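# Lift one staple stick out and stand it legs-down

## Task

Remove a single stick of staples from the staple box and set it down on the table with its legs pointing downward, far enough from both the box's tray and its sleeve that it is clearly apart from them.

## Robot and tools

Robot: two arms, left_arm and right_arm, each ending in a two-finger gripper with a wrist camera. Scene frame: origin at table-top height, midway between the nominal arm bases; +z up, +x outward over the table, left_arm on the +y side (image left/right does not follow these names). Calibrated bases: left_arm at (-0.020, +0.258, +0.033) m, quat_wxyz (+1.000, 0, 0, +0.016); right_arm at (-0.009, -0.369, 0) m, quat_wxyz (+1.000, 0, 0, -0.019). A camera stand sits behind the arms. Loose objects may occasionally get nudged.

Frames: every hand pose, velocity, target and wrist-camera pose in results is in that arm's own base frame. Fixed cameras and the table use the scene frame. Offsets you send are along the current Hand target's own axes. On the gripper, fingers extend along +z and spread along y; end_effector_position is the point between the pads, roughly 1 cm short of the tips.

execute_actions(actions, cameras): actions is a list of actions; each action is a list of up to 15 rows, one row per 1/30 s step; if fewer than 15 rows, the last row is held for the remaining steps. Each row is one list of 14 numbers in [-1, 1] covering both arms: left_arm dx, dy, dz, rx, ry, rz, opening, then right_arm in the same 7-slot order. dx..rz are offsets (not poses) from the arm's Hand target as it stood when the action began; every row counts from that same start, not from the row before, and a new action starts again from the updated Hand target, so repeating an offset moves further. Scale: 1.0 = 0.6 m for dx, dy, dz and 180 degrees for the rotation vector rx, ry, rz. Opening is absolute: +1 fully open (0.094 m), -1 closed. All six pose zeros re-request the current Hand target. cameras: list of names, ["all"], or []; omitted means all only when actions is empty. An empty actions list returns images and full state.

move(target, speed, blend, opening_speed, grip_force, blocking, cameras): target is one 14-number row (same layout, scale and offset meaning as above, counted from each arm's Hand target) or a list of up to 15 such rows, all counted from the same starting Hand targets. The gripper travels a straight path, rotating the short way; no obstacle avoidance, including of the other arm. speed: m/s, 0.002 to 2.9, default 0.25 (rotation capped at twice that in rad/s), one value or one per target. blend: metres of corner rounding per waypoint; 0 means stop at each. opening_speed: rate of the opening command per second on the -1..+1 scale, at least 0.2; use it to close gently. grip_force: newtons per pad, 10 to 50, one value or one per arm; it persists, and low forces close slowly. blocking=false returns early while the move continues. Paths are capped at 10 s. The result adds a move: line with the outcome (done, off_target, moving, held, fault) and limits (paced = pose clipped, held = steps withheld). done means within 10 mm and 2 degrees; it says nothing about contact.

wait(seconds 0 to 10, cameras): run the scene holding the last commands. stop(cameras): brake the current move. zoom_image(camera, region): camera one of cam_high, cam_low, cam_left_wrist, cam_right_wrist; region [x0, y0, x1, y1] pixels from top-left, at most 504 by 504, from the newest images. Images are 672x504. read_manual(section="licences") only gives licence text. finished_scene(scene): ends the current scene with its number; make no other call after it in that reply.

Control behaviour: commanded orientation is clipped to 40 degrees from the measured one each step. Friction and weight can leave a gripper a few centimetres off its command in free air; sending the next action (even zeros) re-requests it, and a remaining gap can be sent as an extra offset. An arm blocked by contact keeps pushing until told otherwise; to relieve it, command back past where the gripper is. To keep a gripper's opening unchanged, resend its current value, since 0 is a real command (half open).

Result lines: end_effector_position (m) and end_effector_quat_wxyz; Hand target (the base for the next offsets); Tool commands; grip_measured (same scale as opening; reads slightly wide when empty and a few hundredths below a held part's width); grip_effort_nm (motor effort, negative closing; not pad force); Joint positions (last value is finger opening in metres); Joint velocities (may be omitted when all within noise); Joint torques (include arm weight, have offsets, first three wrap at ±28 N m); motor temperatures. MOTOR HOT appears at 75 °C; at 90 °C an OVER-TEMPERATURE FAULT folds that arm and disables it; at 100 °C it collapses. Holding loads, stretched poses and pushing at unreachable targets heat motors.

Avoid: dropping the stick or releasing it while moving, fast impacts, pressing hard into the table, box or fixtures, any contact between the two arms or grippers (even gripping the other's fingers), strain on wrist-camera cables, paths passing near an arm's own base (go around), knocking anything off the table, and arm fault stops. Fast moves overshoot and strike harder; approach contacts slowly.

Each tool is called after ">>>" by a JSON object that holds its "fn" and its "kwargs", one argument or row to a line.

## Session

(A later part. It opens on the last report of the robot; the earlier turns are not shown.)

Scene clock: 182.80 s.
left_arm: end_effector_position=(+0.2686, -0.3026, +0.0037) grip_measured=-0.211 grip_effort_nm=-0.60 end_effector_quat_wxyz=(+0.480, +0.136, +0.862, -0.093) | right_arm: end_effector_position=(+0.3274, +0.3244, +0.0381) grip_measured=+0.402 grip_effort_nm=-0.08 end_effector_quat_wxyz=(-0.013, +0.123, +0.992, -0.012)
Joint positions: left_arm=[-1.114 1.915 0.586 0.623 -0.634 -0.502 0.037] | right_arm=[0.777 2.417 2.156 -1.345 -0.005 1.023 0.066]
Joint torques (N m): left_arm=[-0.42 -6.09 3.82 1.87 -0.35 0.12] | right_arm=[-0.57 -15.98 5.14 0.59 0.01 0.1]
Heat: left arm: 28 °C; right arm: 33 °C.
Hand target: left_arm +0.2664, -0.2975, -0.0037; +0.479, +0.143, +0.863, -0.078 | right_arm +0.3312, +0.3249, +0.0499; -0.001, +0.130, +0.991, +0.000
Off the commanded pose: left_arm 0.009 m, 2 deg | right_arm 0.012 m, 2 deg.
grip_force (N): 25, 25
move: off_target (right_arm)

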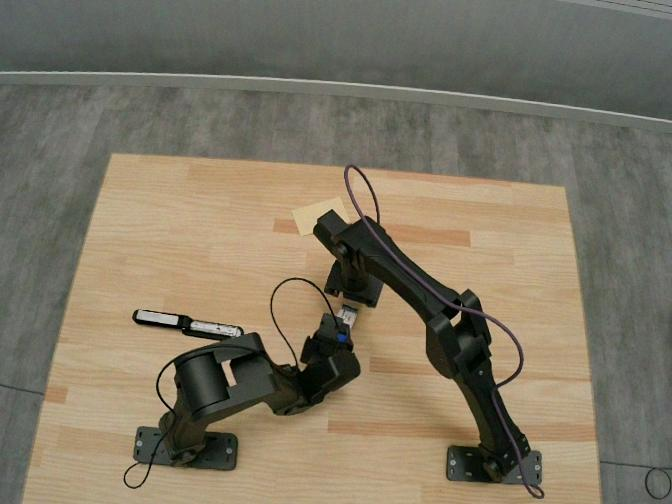

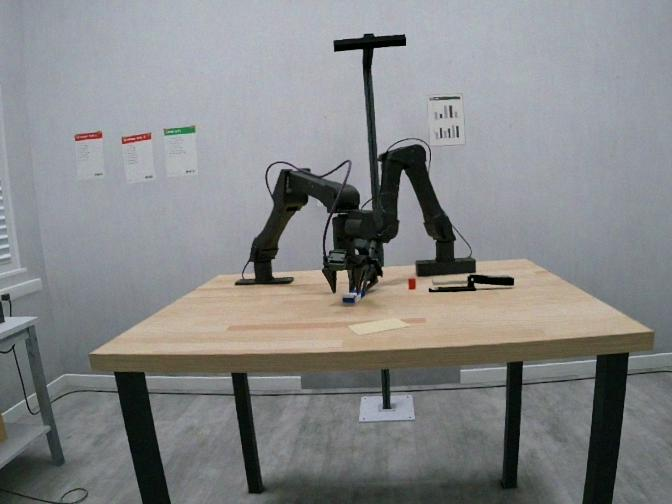

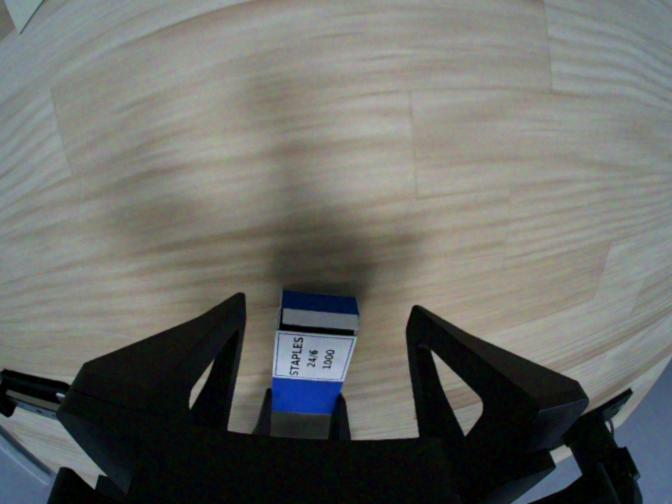

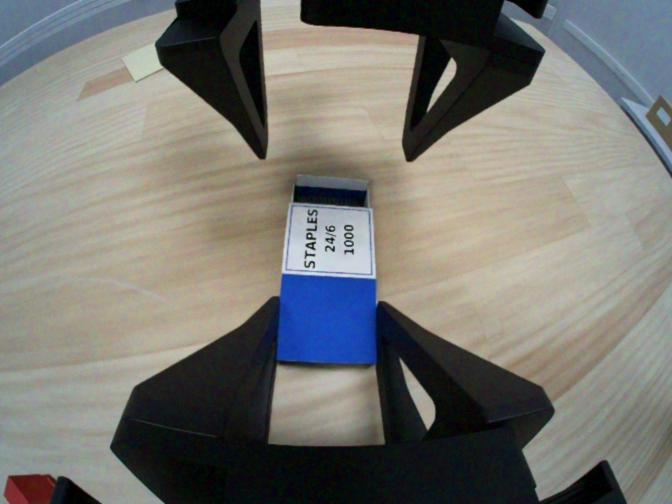

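>>> {"fn": "move", "kwargs": {
  "target": [0,0,0,0,0,0,-0.4,0.0118,0.005,0.03,0,0,0,0.4],
  "cameras": ["all"],
  "speed": 0.08
}}

>>> {"fn": "zoom_image", "kwargs": {
  "camera": "cam_low",
  "region": [320, 240, 400, 320]
}}

>>> {"fn": "zoom_image", "kwargs": {
  "camera": "cam_right_wrist",
  "region": [230, 100, 450, 300]
}}

Scene clock: 191.30 s.
left_arm: end_effector_position=(+0.2686, -0.3026, +0.0037) grip_measured=-0.211 grip_effort_nm=-0.60 end_effector_quat_wxyz=(+0.480, +0.136, +0.862, -0.093) | right_arm: end_effector_position=(+0.3233, +0.3259, +0.0191) grip_measured=+0.402 grip_effort_nm=-0.08 end_effector_quat_wxyz=(-0.014, +0.127, +0.992, -0.013)
Joint positions: left_arm=[-1.114 1.915 0.586 0.623 -0.634 -0.502 0.037] | right_arm=[0.785 2.417 2.081 -1.273 -0.005 1.04 0.066]
Joint torques (N m): left_arm=[-0.42 -6.08 3.81 1.87 -0.35 0.12] | right_arm=[0.49 -16.31 5.19 0.63 -0.04 0.09]
Heat: left arm: 28 °C; right arm: 33 °C.
Hand target: left_arm +0.2664, -0.2975, -0.0037; +0.479, +0.143, +0.863, -0.078 | right_arm +0.3250, +0.3297, +0.0320; -0.001, +0.130, +0.991, +0.000
Off the commanded pose: left_arm 0.009 m, 2 deg | right_arm 0.013 m, 2 deg.
grip_force (N): 25, 25
move: off_target (right_arm)

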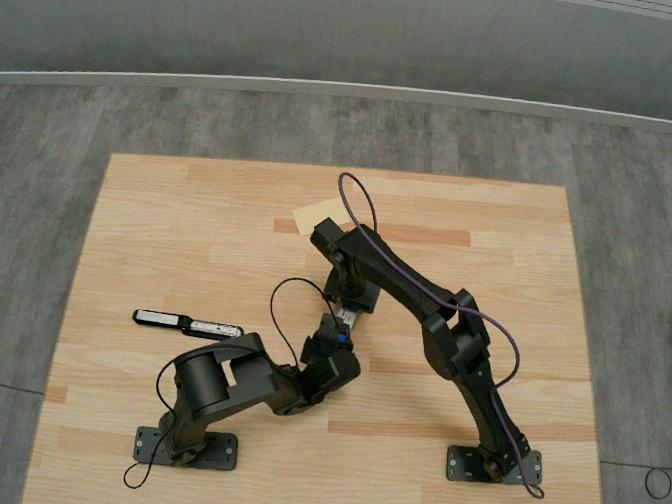

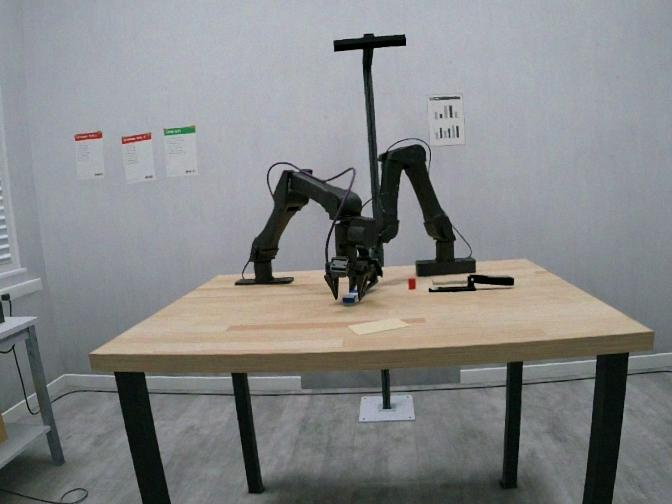

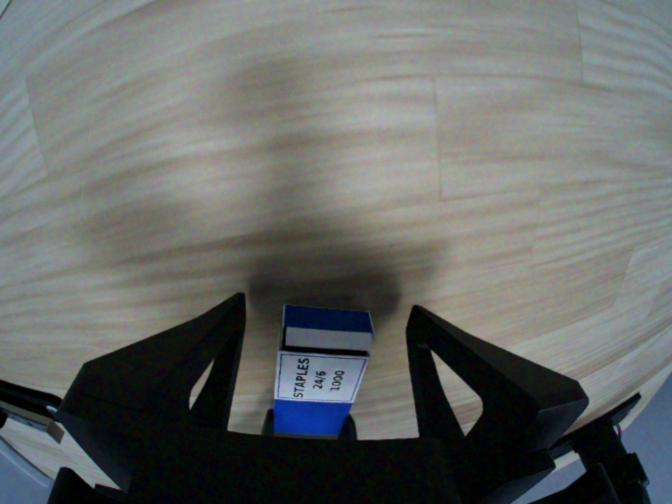

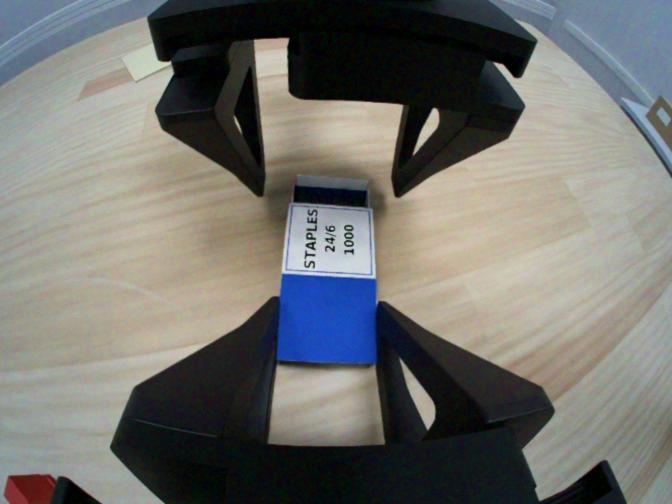

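Scaled by 6.300 from the camera's 672x504 image, which has a finer 960x720 frame.

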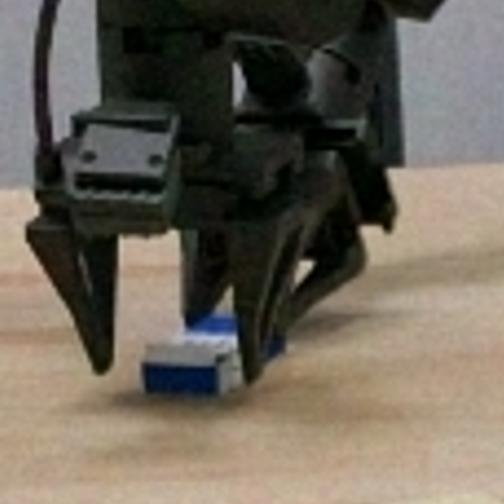

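Scaled by 2.291 from the camera's 672x504 image, which has a finer 960x720 frame.

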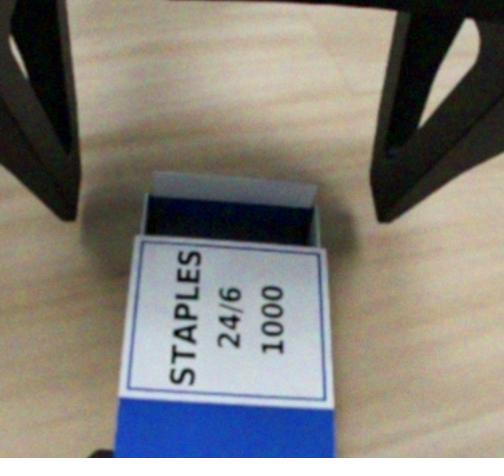

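>>> {"fn": "move", "kwargs": {
  "target": [
    [0,0,0,0,0,0,-0.4,0.0075,0.002,0.005,0,0,0,0.4],
    [0,0,0,0,0,0,-0.4,0.0075,0.002,0.005,0,0,0,-0.5]
  ],
  "cameras": ["all"],
  "speed": 0.08
}}

>>> {"fn": "zoom_image", "kwargs": {
  "camera": "cam_low",
  "region": [320, 240, 400, 320]
}}

>>> {"fn": "zoom_image", "kwargs": {
  "camera": "cam_right_wrist",
  "region": [230, 100, 450, 300]
}}

Scene clock: 202.93 s.
left_arm: end_effector_position=(+0.2686, -0.3026, +0.0037) grip_measured=-0.211 grip_effort_nm=-0.60 end_effector_quat_wxyz=(+0.480, +0.136, +0.862, -0.093) | right_arm: end_effector_position=(+0.3194, +0.3277, +0.0141) grip_measured=-0.226 grip_effort_nm=-0.50 end_effector_quat_wxyz=(-0.014, +0.127, +0.992, -0.015)
Joint positions: left_arm=[-1.114 1.915 0.586 0.623 -0.634 -0.502 0.037] | right_arm=[0.794 2.417 2.061 -1.256 -0.005 1.049 0.036]
Joint torques (N m): left_arm=[-0.42 -6.08 3.82 1.87 -0.34 0.12] | right_arm=[0.4 -16.5 5.23 0.62 0.03 0.05]
Heat: left arm: 28 °C; right arm: 33 °C.
Hand target: left_arm +0.2664, -0.2975, -0.0037; +0.479, +0.143, +0.863, -0.078 | right_arm +0.3211, +0.3320, +0.0290; -0.001, +0.130, +0.991, +0.000
Off the commanded pose: left_arm 0.009 m, 2 deg | right_arm 0.016 m, 2 deg.
grip_force (N): 25, 25
move: off_target (right_arm); target 2's new opening was sent with right_arm's hand 0.016 m and 2 deg from that target

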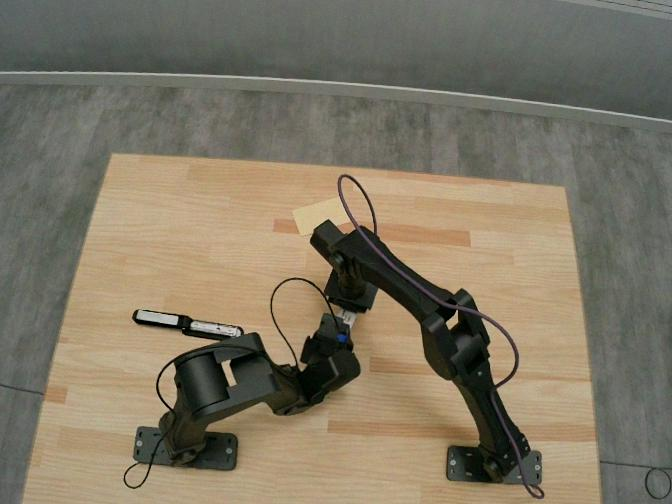

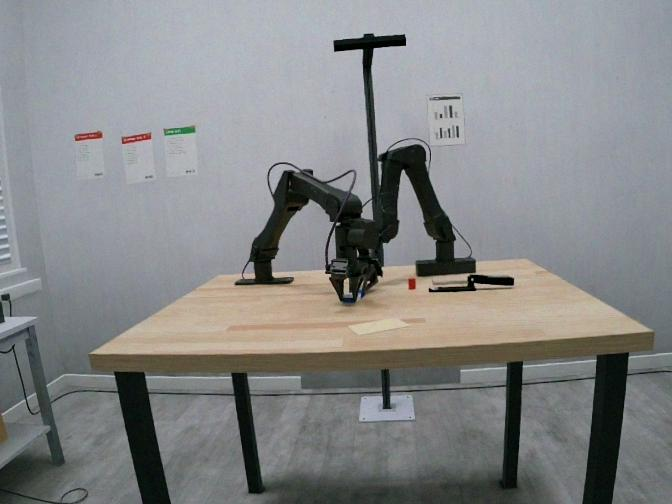

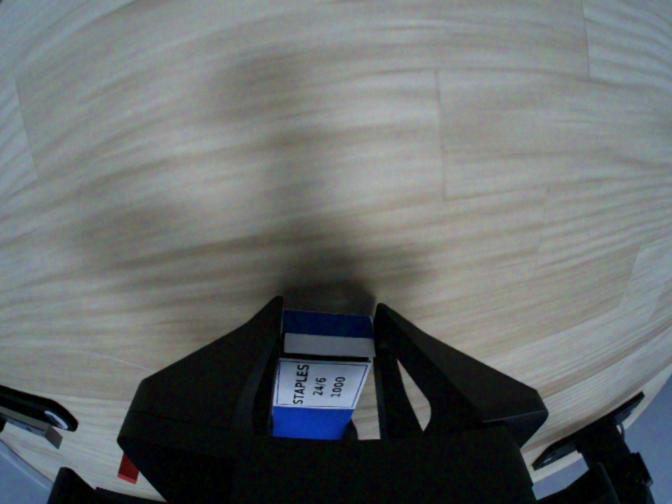

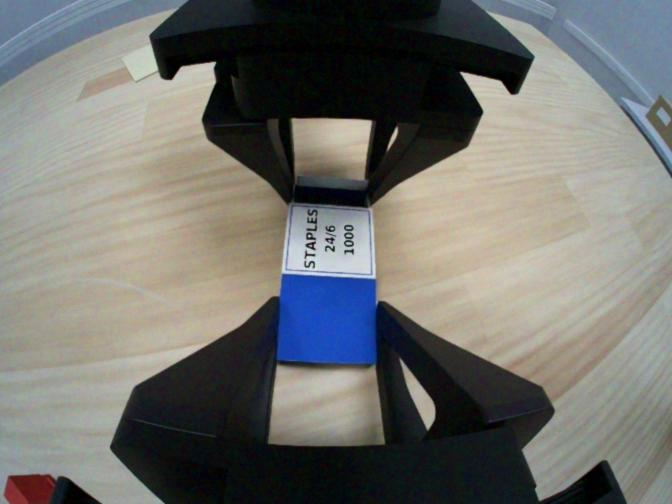

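Scaled by 6.300 from the camera's 672x504 image, which has a finer 960x720 frame.

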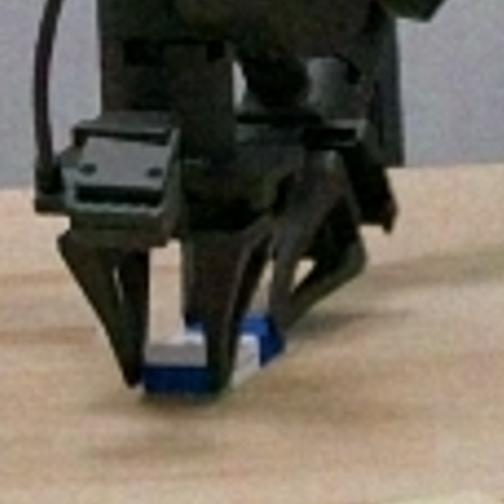

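Scaled by 2.291 from the camera's 672x504 image, which has a finer 960x720 frame.

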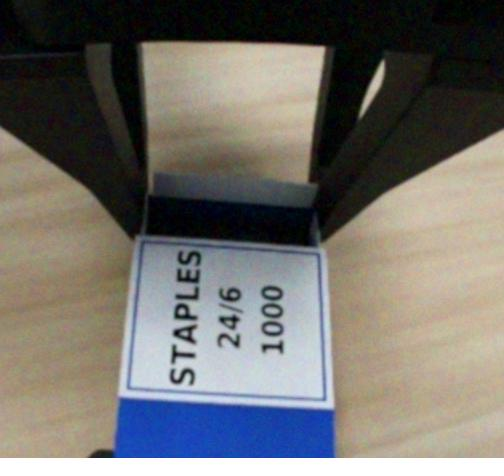

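>>> {"fn": "move", "kwargs": {
  "target": [0,0,0,0,0,0,-0.4,-0.14,0,-0.004,0,0,0,-0.5],
  "cameras": ["all"],
  "speed": 0.08
}}

>>> {"fn": "zoom_image", "kwargs": {
  "camera": "cam_right_wrist",
  "region": [230, 100, 450, 300]
}}

>>> {"fn": "zoom_image", "kwargs": {
  "camera": "cam_left_wrist",
  "region": [230, 260, 430, 460]
}}

Scene clock: 211.20 s.
left_arm: end_effector_position=(+0.2710, -0.3036, +0.0080) grip_measured=-0.211 grip_effort_nm=-0.60 end_effector_quat_wxyz=(+0.488, +0.131, +0.858, -0.095) | right_arm: end_effector_position=(+0.4022, +0.3099, +0.0330) grip_measured=-0.228 grip_effort_nm=-0.56 end_effector_quat_wxyz=(+0.001, +0.134, +0.991, +0.004)
Joint positions: left_arm=[-1.114 1.915 0.586 0.644 -0.645 -0.497 0.037] | right_arm=[0.653 2.713 2.694 -1.545 -0.004 0.922 0.036]
Joint torques (N m): left_arm=[-0.42 -6.15 3.75 1.67 -0.23 0.06] | right_arm=[0.38 -13.29 7.69 0.43 0 -0.11]
Heat: left arm: 28 °C; right arm: 34 °C.
Hand target: left_arm +0.2664, -0.2975, -0.0037; +0.479, +0.143, +0.863, -0.078 | right_arm +0.4021, +0.3103, +0.0312; -0.001, +0.130, +0.991, +0.000
Off the commanded pose: left_arm 0.014 m, 3 deg | right_arm 0.002 m, 1 deg.
grip_force (N): 25, 25
move: off_target (left_arm)

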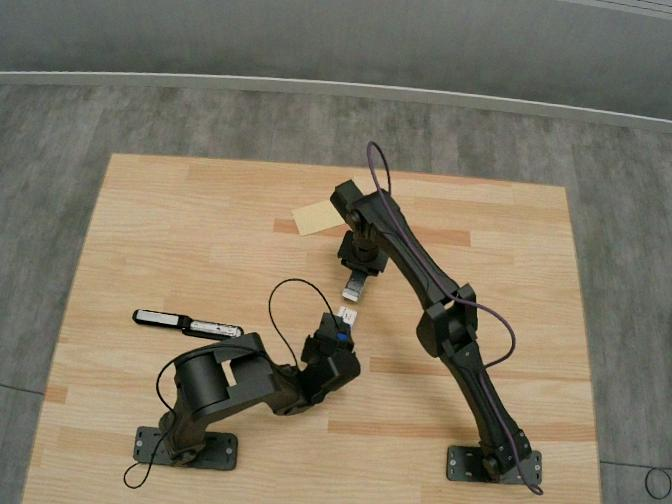

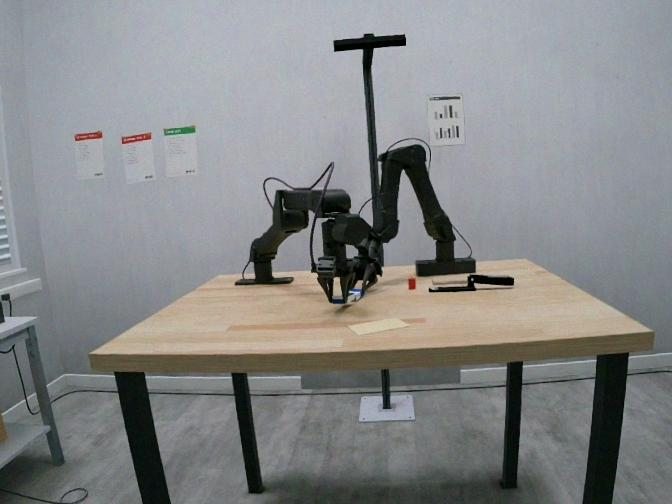

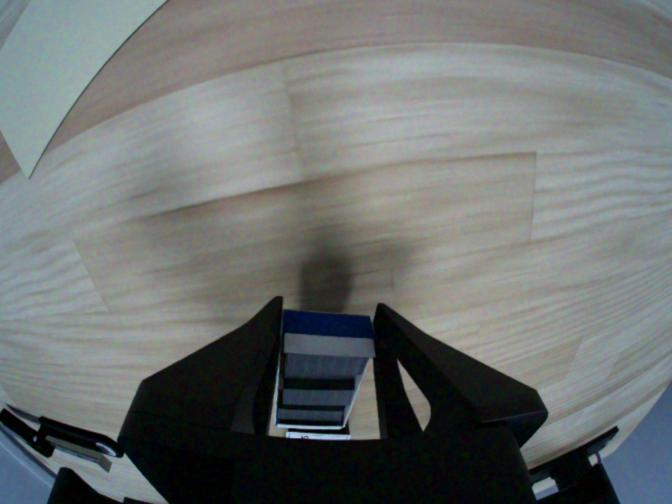

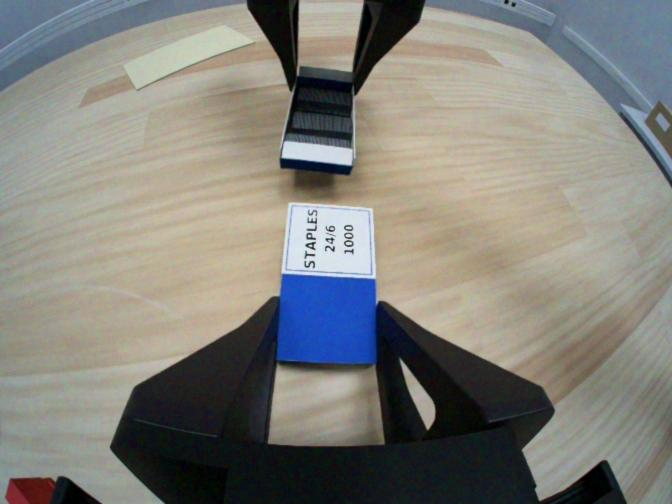

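Scaled by 2.291 from the camera's 672x504 image, which has a finer 960x720 frame.

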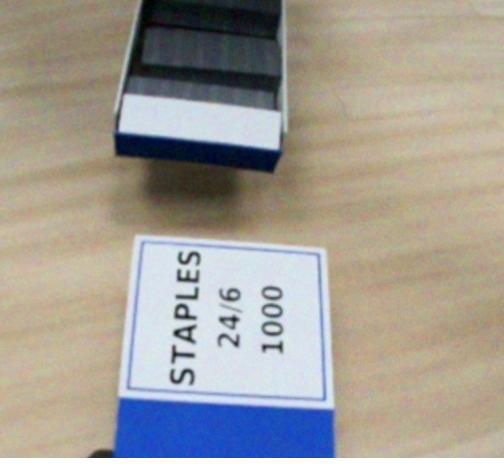

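Scaled by 2.520 from the camera's 672x504 image, which has a finer 960x720 frame.

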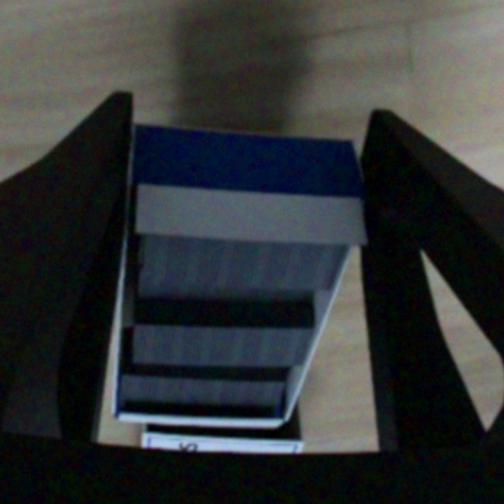

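>>> {"fn": "move", "kwargs": {
  "target": [0.007,0,0.0044,0,0,0,-0.4,0,0,0.029,0,0,0,-0.5],
  "cameras": ["cam_low","cam_right_wrist"],
  "speed": 0.06
}}

>>> {"fn": "zoom_image", "kwargs": {
  "camera": "cam_low",
  "region": [310, 250, 390, 330]
}}

>>> {"fn": "zoom_image", "kwargs": {
  "camera": "cam_right_wrist",
  "region": [250, 30, 400, 230]
}}

Scene clock: 223.50 s.
left_arm: end_effector_position=(+0.2710, -0.3037, +0.0037) grip_measured=-0.211 grip_effort_nm=-0.60 end_effector_quat_wxyz=(+0.487, +0.132, +0.858, -0.094) | right_arm: end_effector_position=(+0.3987, +0.3073, +0.0133) grip_measured=-0.228 grip_effort_nm=-0.56 end_effector_quat_wxyz=(-0.010, +0.134, +0.991, -0.007)
Joint positions: left_arm=[-1.114 1.933 0.586 0.659 -0.645 -0.497 0.037] | right_arm=[0.653 2.713 2.613 -1.496 -0.004 0.921 0.036]
Joint torques (N m): left_arm=[-0.42 -5.7 3.48 1.72 -0.23 0.06] | right_arm=[0.08 -15.65 4.15 0.9 -0.04 -0.09]
Motor temperatures (°C): left_arm=[24 28 27 28 23 22 24] | right_arm=[24 35 29 31 24 25 24]
Heat: left arm: 28 °C; right arm: 35 °C.
Hand target: left_arm +0.2664, -0.2976, -0.0086; +0.479, +0.143, +0.863, -0.078 | right_arm +0.4021, +0.3104, +0.0139; -0.001, +0.130, +0.991, +0.000
Off the commanded pose: left_arm 0.015 m, 2 deg | right_arm 0.005 m, 1 deg.
grip_force (N): 25, 25
move: off_target (left_arm)
Images, in order (width x height): cam_low 672x504, cam_right_wrist 672x504.

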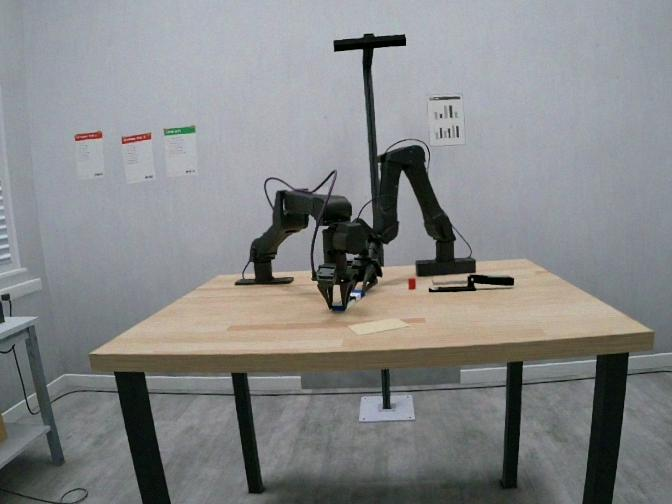

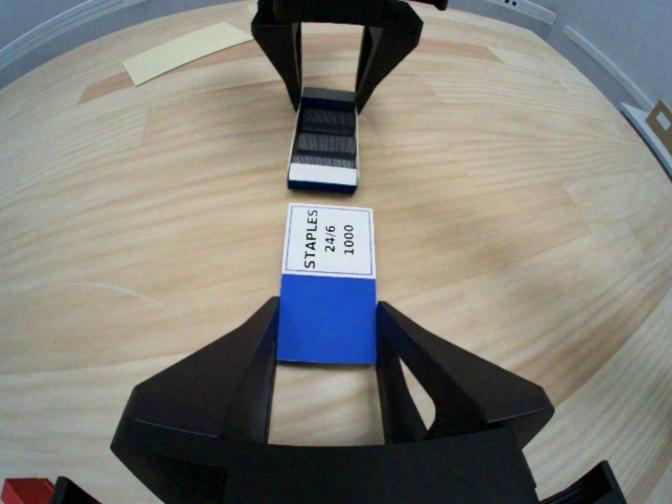

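Scaled by 6.300 from the camera's 672x504 image, which has a finer 960x720 frame.

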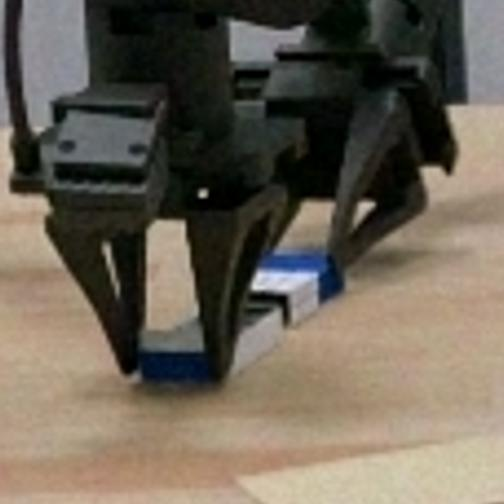

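Scaled by 2.520 from the camera's 672x504 image, which has a finer 960x720 frame.

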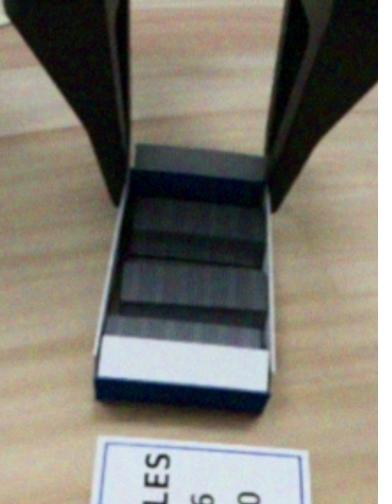

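>>> {"fn": "move", "kwargs": {
  "target": [
    [0,0,0,0,0,0,0.3,0,0,0,0,0,0,0.3],
    [0,0,-0.2,0,0,0,0.3,0,0,-0.12,0,0,0,0.3],
    [0,0,-0.22,0,0,0,0.3,0.0465,0,-0.1667,0,0,-0.5,0.0]
  ],
  "cameras": ["all"],
  "speed": [0.1,0.2,0.25]
}}

>>> {"fn": "zoom_image", "kwargs": {
  "camera": "cam_left_wrist",
  "region": [200, 180, 460, 400]
}}

>>> {"fn": "zoom_image", "kwargs": {
  "camera": "cam_high",
  "region": [310, 260, 390, 340]
}}

Scene clock: 236.97 s.
left_arm: end_effector_position=(+0.1593, -0.2567, +0.0491) grip_measured=+0.297 grip_effort_nm=0.11 end_effector_quat_wxyz=(+0.469, +0.156, +0.867, -0.067) | right_arm: end_effector_position=(+0.3786, +0.3182, +0.0954) grip_measured=+0.002 grip_effort_nm=-0.08 end_effector_quat_wxyz=(+0.036, -0.603, +0.797, +0.005)
Joint positions: left_arm=[-1.497 1.456 0.468 -0.057 -0.879 -0.89 0.061] | right_arm=[0.694 2.524 2.581 -1.555 -0.007 -0.602 0.047]
Joint torques (N m): left_arm=[-0.5 -6.37 8.01 1.15 -0.55 -0.16] | right_arm=[0.49 -17.28 5.11 0.66 0.02 -0.11]
Heat: left arm: 28 °C; right arm: 37 °C.
Hand target: left_arm +0.1603, -0.2617, +0.0612; +0.479, +0.143, +0.863, -0.078 | right_arm +0.3753, +0.3175, +0.1139; -0.001, -0.609, +0.793, +0.001
Off the commanded pose: left_arm 0.013 m, 2 deg | right_arm 0.019 m, 4 deg.
joint sent to its limit (right arm) — joint 4 (wrist pitch), lower limit. The joint targets are off in orientation, not in position.
grip_force (N): 25, 25
move: off_target (left_arm, right_arm); target 3's new opening was sent with right_arm's hand 0.019 m and 4 deg from that target

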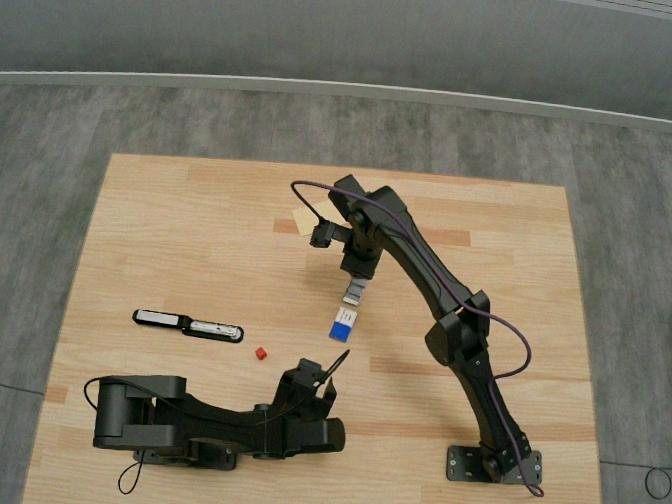

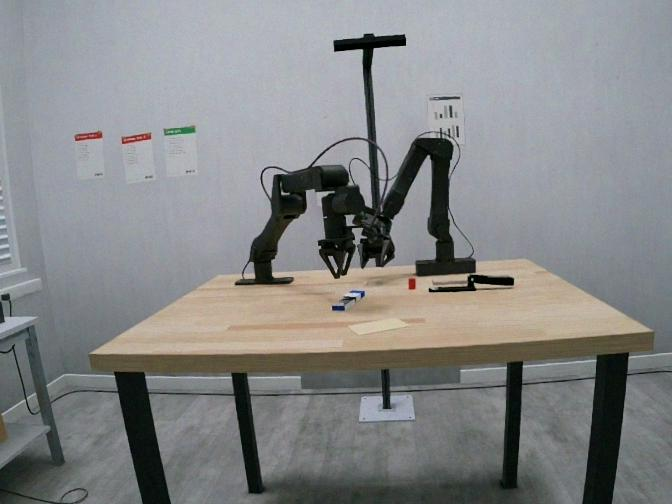

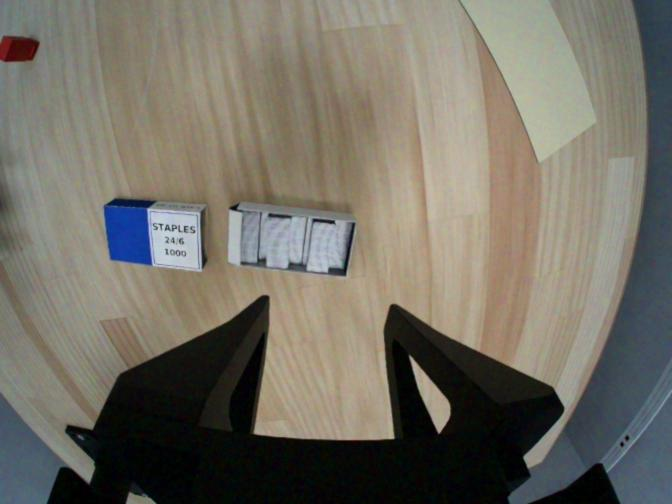

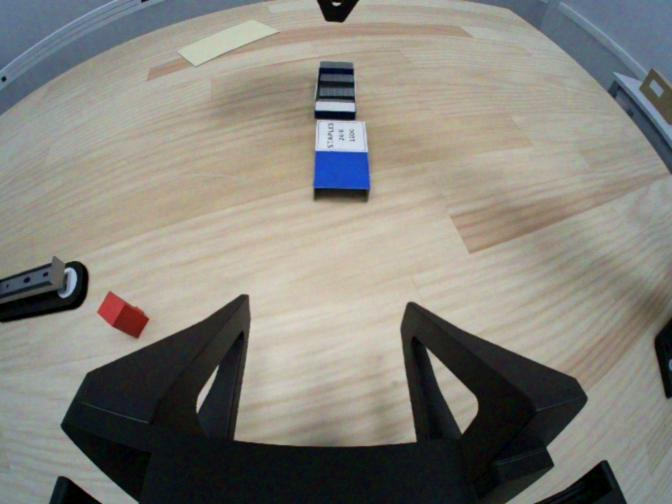

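Scaled by 1.938 from the camera's 672x504 image, which has a finer 960x720 frame.

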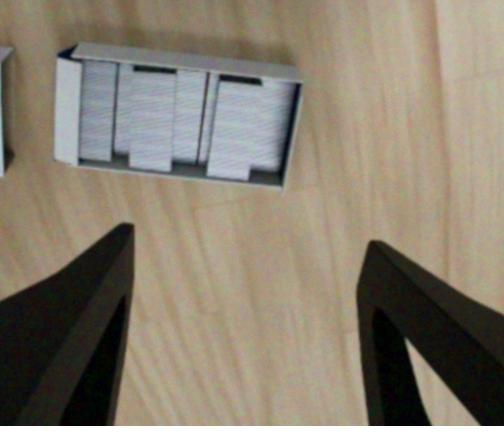

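Scaled by 6.300 from the camera's 672x504 image, which has a finer 960x720 frame.

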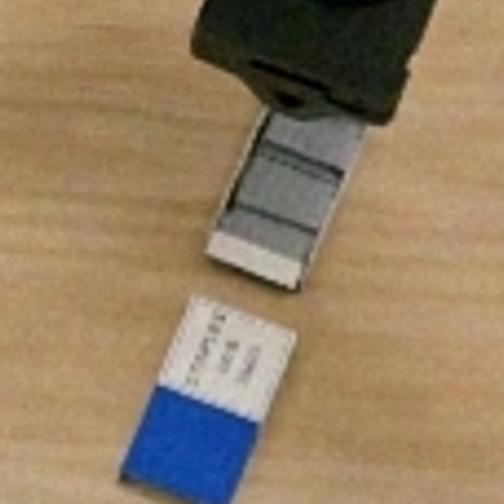

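>>> {"fn": "zoom_image", "kwargs": {
  "camera": "cam_left_wrist",
  "region": [220, 190, 370, 290]
}}

Scaled by 3.360 from the camera's 672x504 image, which has a finer 960x720 frame.

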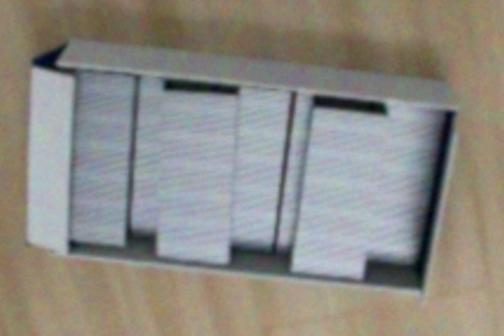

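>>> {"fn": "move", "kwargs": {
  "target": [0,0,0,0,0,0,0.3,-0.0052,-0.0096,0.1033,0,0,0.01,-0.617],
  "cameras": ["cam_left_wrist","cam_low"],
  "speed": 0.12
}}

>>> {"fn": "zoom_image", "kwargs": {
  "camera": "cam_left_wrist",
  "region": [210, 180, 450, 360]
}}

>>> {"fn": "zoom_image", "kwargs": {
  "camera": "cam_low",
  "region": [310, 250, 390, 330]
}}

Scene clock: 262.90 s.
left_arm: end_effector_position=(+0.1593, -0.2567, +0.0491) grip_measured=+0.297 grip_effort_nm=0.11 end_effector_quat_wxyz=(+0.469, +0.156, +0.867, -0.067) | right_arm: end_effector_position=(+0.3786, +0.3180, +0.0487) grip_measured=-0.615 grip_effort_nm=-0.08 end_effector_quat_wxyz=(-0.006, -0.600, +0.800, +0.003)
Joint positions: left_arm=[-1.497 1.456 0.468 -0.057 -0.879 -0.89 0.061] | right_arm=[0.694 2.637 2.608 -1.554 -0.006 -0.593 0.018]
Joint torques (N m): left_arm=[-0.5 -6.34 8.02 1.15 -0.55 -0.16] | right_arm=[-0.12 -13.76 7.31 0.5 0.03 0.03]
Heat: left arm: 29 °C; right arm: 37 °C.
Hand target: left_arm +0.1603, -0.2617, +0.0612; +0.479, +0.143, +0.863, -0.078 | right_arm +0.3816, +0.3191, +0.0520; +0.000, -0.596, +0.803, +0.001
Off the commanded pose: left_arm 0.013 m, 2 deg | right_arm 0.005 m, 1 deg.
grip_force (N): 25, 25
move: off_target (left_arm)
Images, in order (width x height): cam_low 672x504, cam_left_wrist 672x504.

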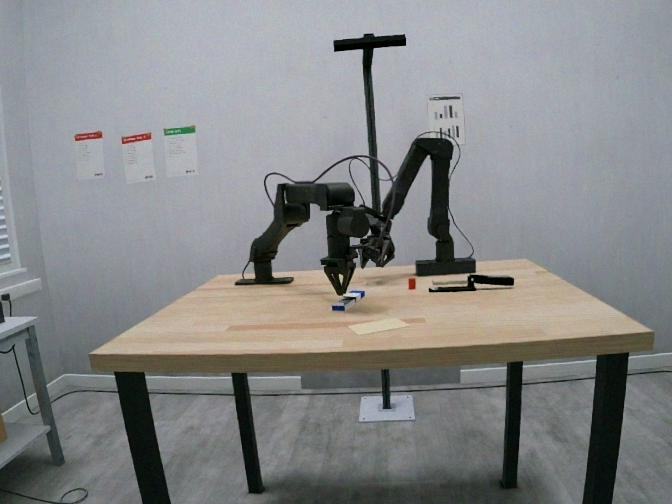

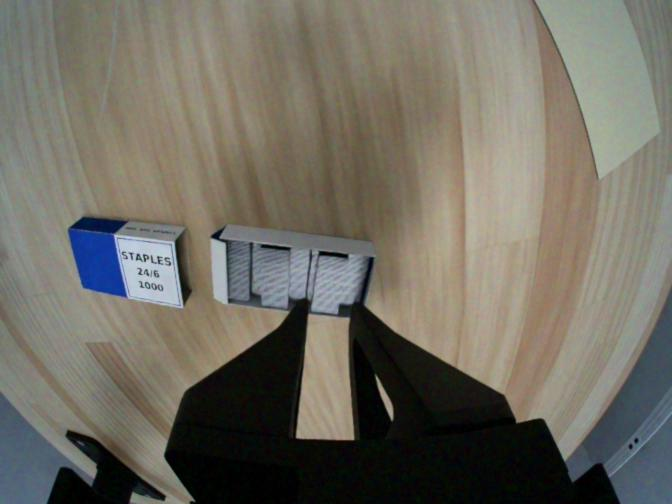

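Scaled by 2.100 from the camera's 672x504 image, which has a finer 960x720 frame.

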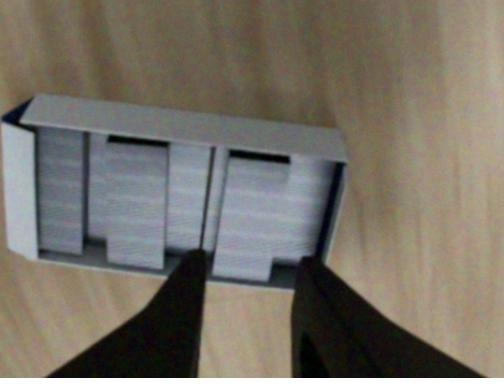

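Scaled by 6.300 from the camera's 672x504 image, which has a finer 960x720 frame.

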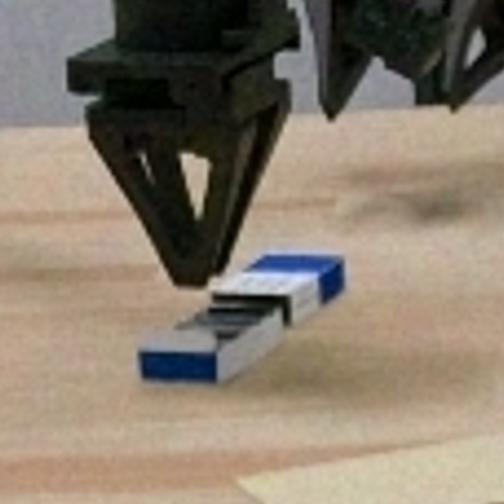

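>>> {"fn": "move", "kwargs": {
  "target": [0,0,0,0,0,0,0.3,0.0042,-0.0018,0.038,0,0,0.0,-0.617],
  "cameras": ["cam_left_wrist","cam_low"],
  "speed": 0.08
}}

>>> {"fn": "zoom_image", "kwargs": {
  "camera": "cam_left_wrist",
  "region": [240, 230, 420, 360]
}}

>>> {"fn": "zoom_image", "kwargs": {
  "camera": "cam_low",
  "region": [320, 270, 380, 330]
}}

Scene clock: 274.30 s.
left_arm: end_effector_position=(+0.1593, -0.2567, +0.0491) grip_measured=+0.297 grip_effort_nm=0.11 end_effector_quat_wxyz=(+0.469, +0.156, +0.867, -0.067) | right_arm: end_effector_position=(+0.3783, +0.3150, +0.0199) grip_measured=-0.615 grip_effort_nm=-0.07 end_effector_quat_wxyz=(-0.015, -0.599, +0.800, -0.001)
Joint positions: left_arm=[-1.497 1.456 0.468 -0.057 -0.879 -0.89 0.061] | right_arm=[0.692 2.616 2.453 -1.437 0 -0.593 0.018]
Joint torques (N m): left_arm=[-0.49 -6.35 8.01 1.15 -0.55 -0.16] | right_arm=[-0.51 -16.2 5.34 0.65 -0.05 0.05]
Heat: left arm: 29 °C; right arm: 38 °C.
Hand target: left_arm +0.1603, -0.2617, +0.0612; +0.479, +0.143, +0.863, -0.078 | right_arm +0.3819, +0.3162, +0.0291; -0.001, -0.596, +0.803, +0.001
Off the commanded pose: left_arm 0.013 m, 2 deg | right_arm 0.010 m, 2 deg.
grip_force (N): 25, 25
move: off_target (left_arm)
Images, in order (width x height): cam_low 672x504, cam_left_wrist 672x504.

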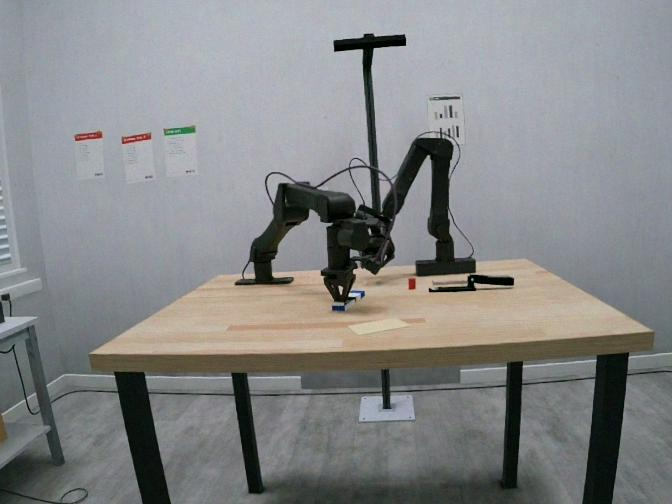

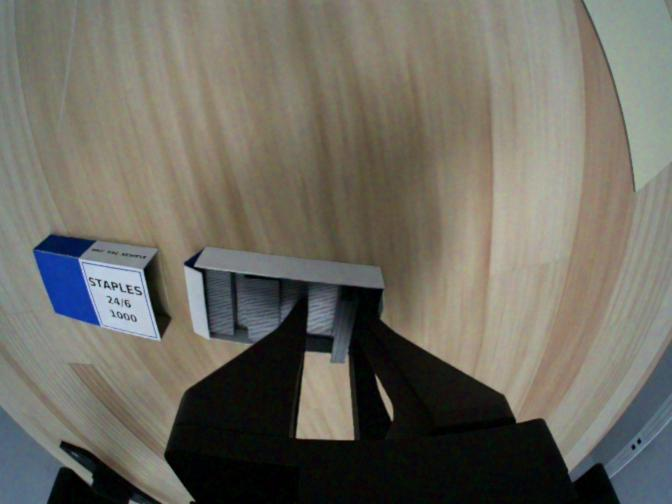

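Scaled by 2.800 from the camera's 672x504 image, which has a finer 960x720 frame.

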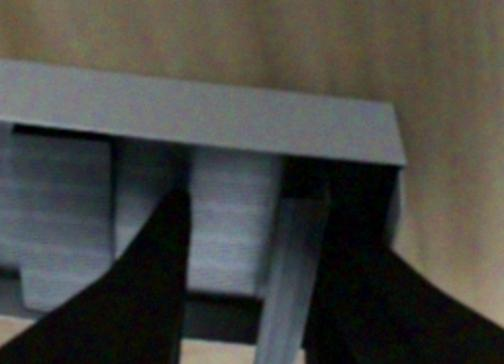

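Scaled by 8.400 from the camera's 672x504 image, which has a finer 960x720 frame.

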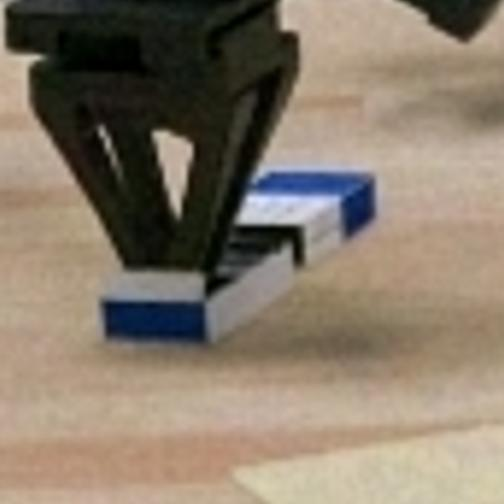

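>>> {"fn": "move", "kwargs": {
  "target": [0,0,0,0,0,0,0.3,0,0,-0.04,0,0,0,-0.617],
  "cameras": ["cam_left_wrist"],
  "speed": 0.06
}}

>>> {"fn": "zoom_image", "kwargs": {
  "camera": "cam_left_wrist",
  "region": [210, 200, 410, 360]
}}

Scene clock: 288.37 s.
left_arm: end_effector_position=(+0.1593, -0.2567, +0.0491) grip_measured=+0.297 grip_effort_nm=0.11 end_effector_quat_wxyz=(+0.469, +0.156, +0.867, -0.067) | right_arm: end_effector_position=(+0.3798, +0.3162, +0.0513) grip_measured=-0.615 grip_effort_nm=-0.07 end_effector_quat_wxyz=(-0.002, -0.599, +0.801, +0.000)
Joint positions: left_arm=[-1.497 1.456 0.468 -0.057 -0.879 -0.89 0.061] | right_arm=[0.692 2.616 2.579 -1.538 0 -0.593 0.018]
Joint torques (N m): left_arm=[-0.49 -6.35 8.01 1.15 -0.55 -0.16] | right_arm=[-0.38 -13.37 7.6 0.41 -0.03 0.02]
Motor temperatures (°C): left_arm=[24 29 29 26 23 22 24] | right_arm=[24 43 28 30 24 25 24]
Heat: left arm: 29 °C; right arm: 43 °C.
Hand target: left_arm +0.1603, -0.2617, +0.0612; +0.479, +0.143, +0.863, -0.078 | right_arm +0.3819, +0.3162, +0.0532; -0.001, -0.596, +0.803, +0.001
Off the commanded pose: left_arm 0.013 m, 2 deg | right_arm 0.003 m, 0 deg.
grip_force (N): 25, 25
move: off_target (left_arm)
Images, in order (width x height): cam_left_wrist 672x504.

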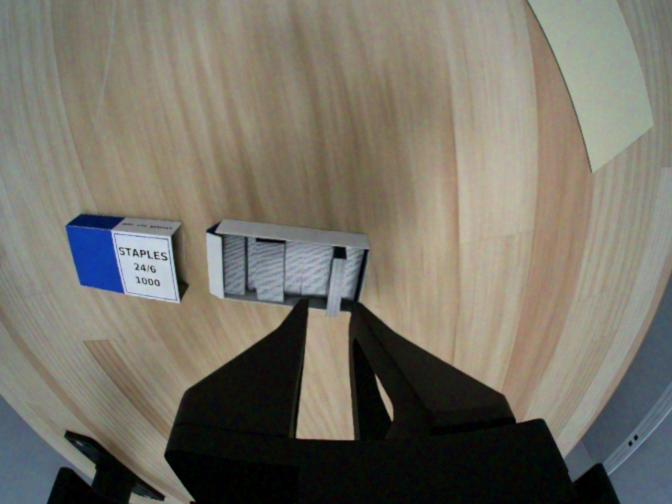

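Scaled by 2.520 from the camera's 672x504 image, which has a finer 960x720 frame.

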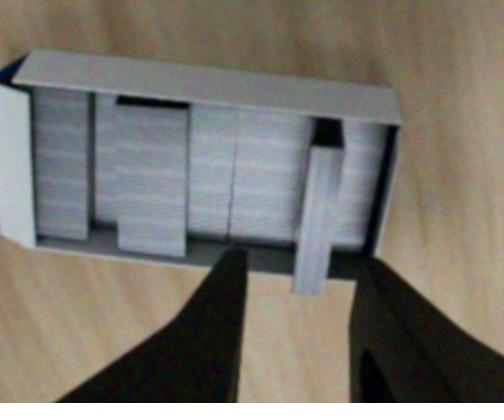

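>>> {"fn": "move", "kwargs": {
  "target": [
    [0,0,0,0,0,0,0.3,0,0.0417,0,0,0,0,-0.58],
    [0,0,0,0,0,0,0.3,0,0.0417,0.0337,0,0,0,-0.58]
  ],
  "cameras": ["cam_left_wrist"],
  "speed": 0.06
}}

>>> {"fn": "zoom_image", "kwargs": {
  "camera": "cam_left_wrist",
  "region": [230, 200, 430, 360]
}}

Scene clock: 305.67 s.
left_arm: end_effector_position=(+0.1593, -0.2567, +0.0491) grip_measured=+0.297 grip_effort_nm=0.11 end_effector_quat_wxyz=(+0.469, +0.156, +0.867, -0.067) | right_arm: end_effector_position=(+0.3546, +0.3205, +0.0202) grip_measured=-0.582 grip_effort_nm=0.10 end_effector_quat_wxyz=(-0.019, -0.600, +0.800, -0.002)
Joint positions: left_arm=[-1.497 1.456 0.468 -0.057 -0.879 -0.89 0.061] | right_arm=[0.733 2.527 2.285 -1.368 0.001 -0.554 0.02]
Joint torques (N m): left_arm=[-0.49 -6.35 8.02 1.15 -0.55 -0.16] | right_arm=[-0.09 -16.43 5.26 0.64 -0.04 0.05]
Heat: left arm: 29 °C; right arm: 43 °C.
Hand target: left_arm +0.1603, -0.2617, +0.0612; +0.479, +0.143, +0.863, -0.078 | right_arm +0.3578, +0.3236, +0.0329; -0.001, -0.596, +0.803, +0.001
Off the commanded pose: left_arm 0.013 m, 2 deg | right_arm 0.013 m, 2 deg.
grip_force (N): 25, 25
move: off_target (left_arm, right_arm)
Images, in order (width x height): cam_left_wrist 672x504.

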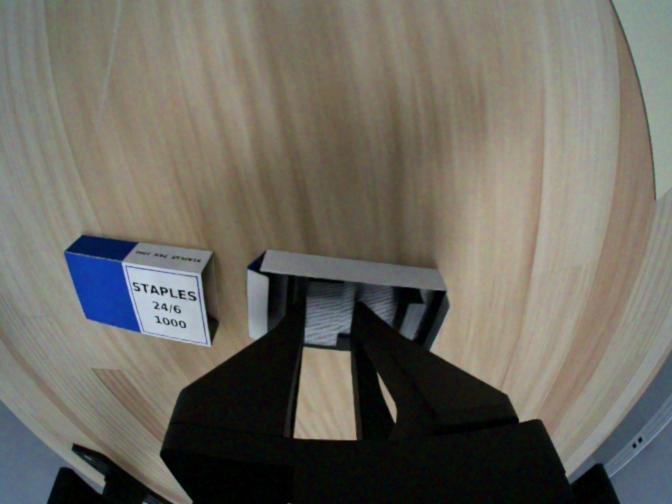

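Scaled by 2.520 from the camera's 672x504 image, which has a finer 960x720 frame.

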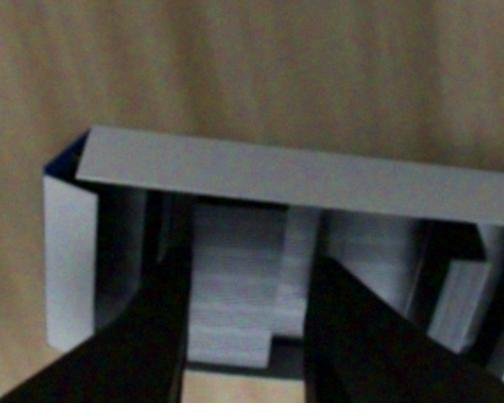

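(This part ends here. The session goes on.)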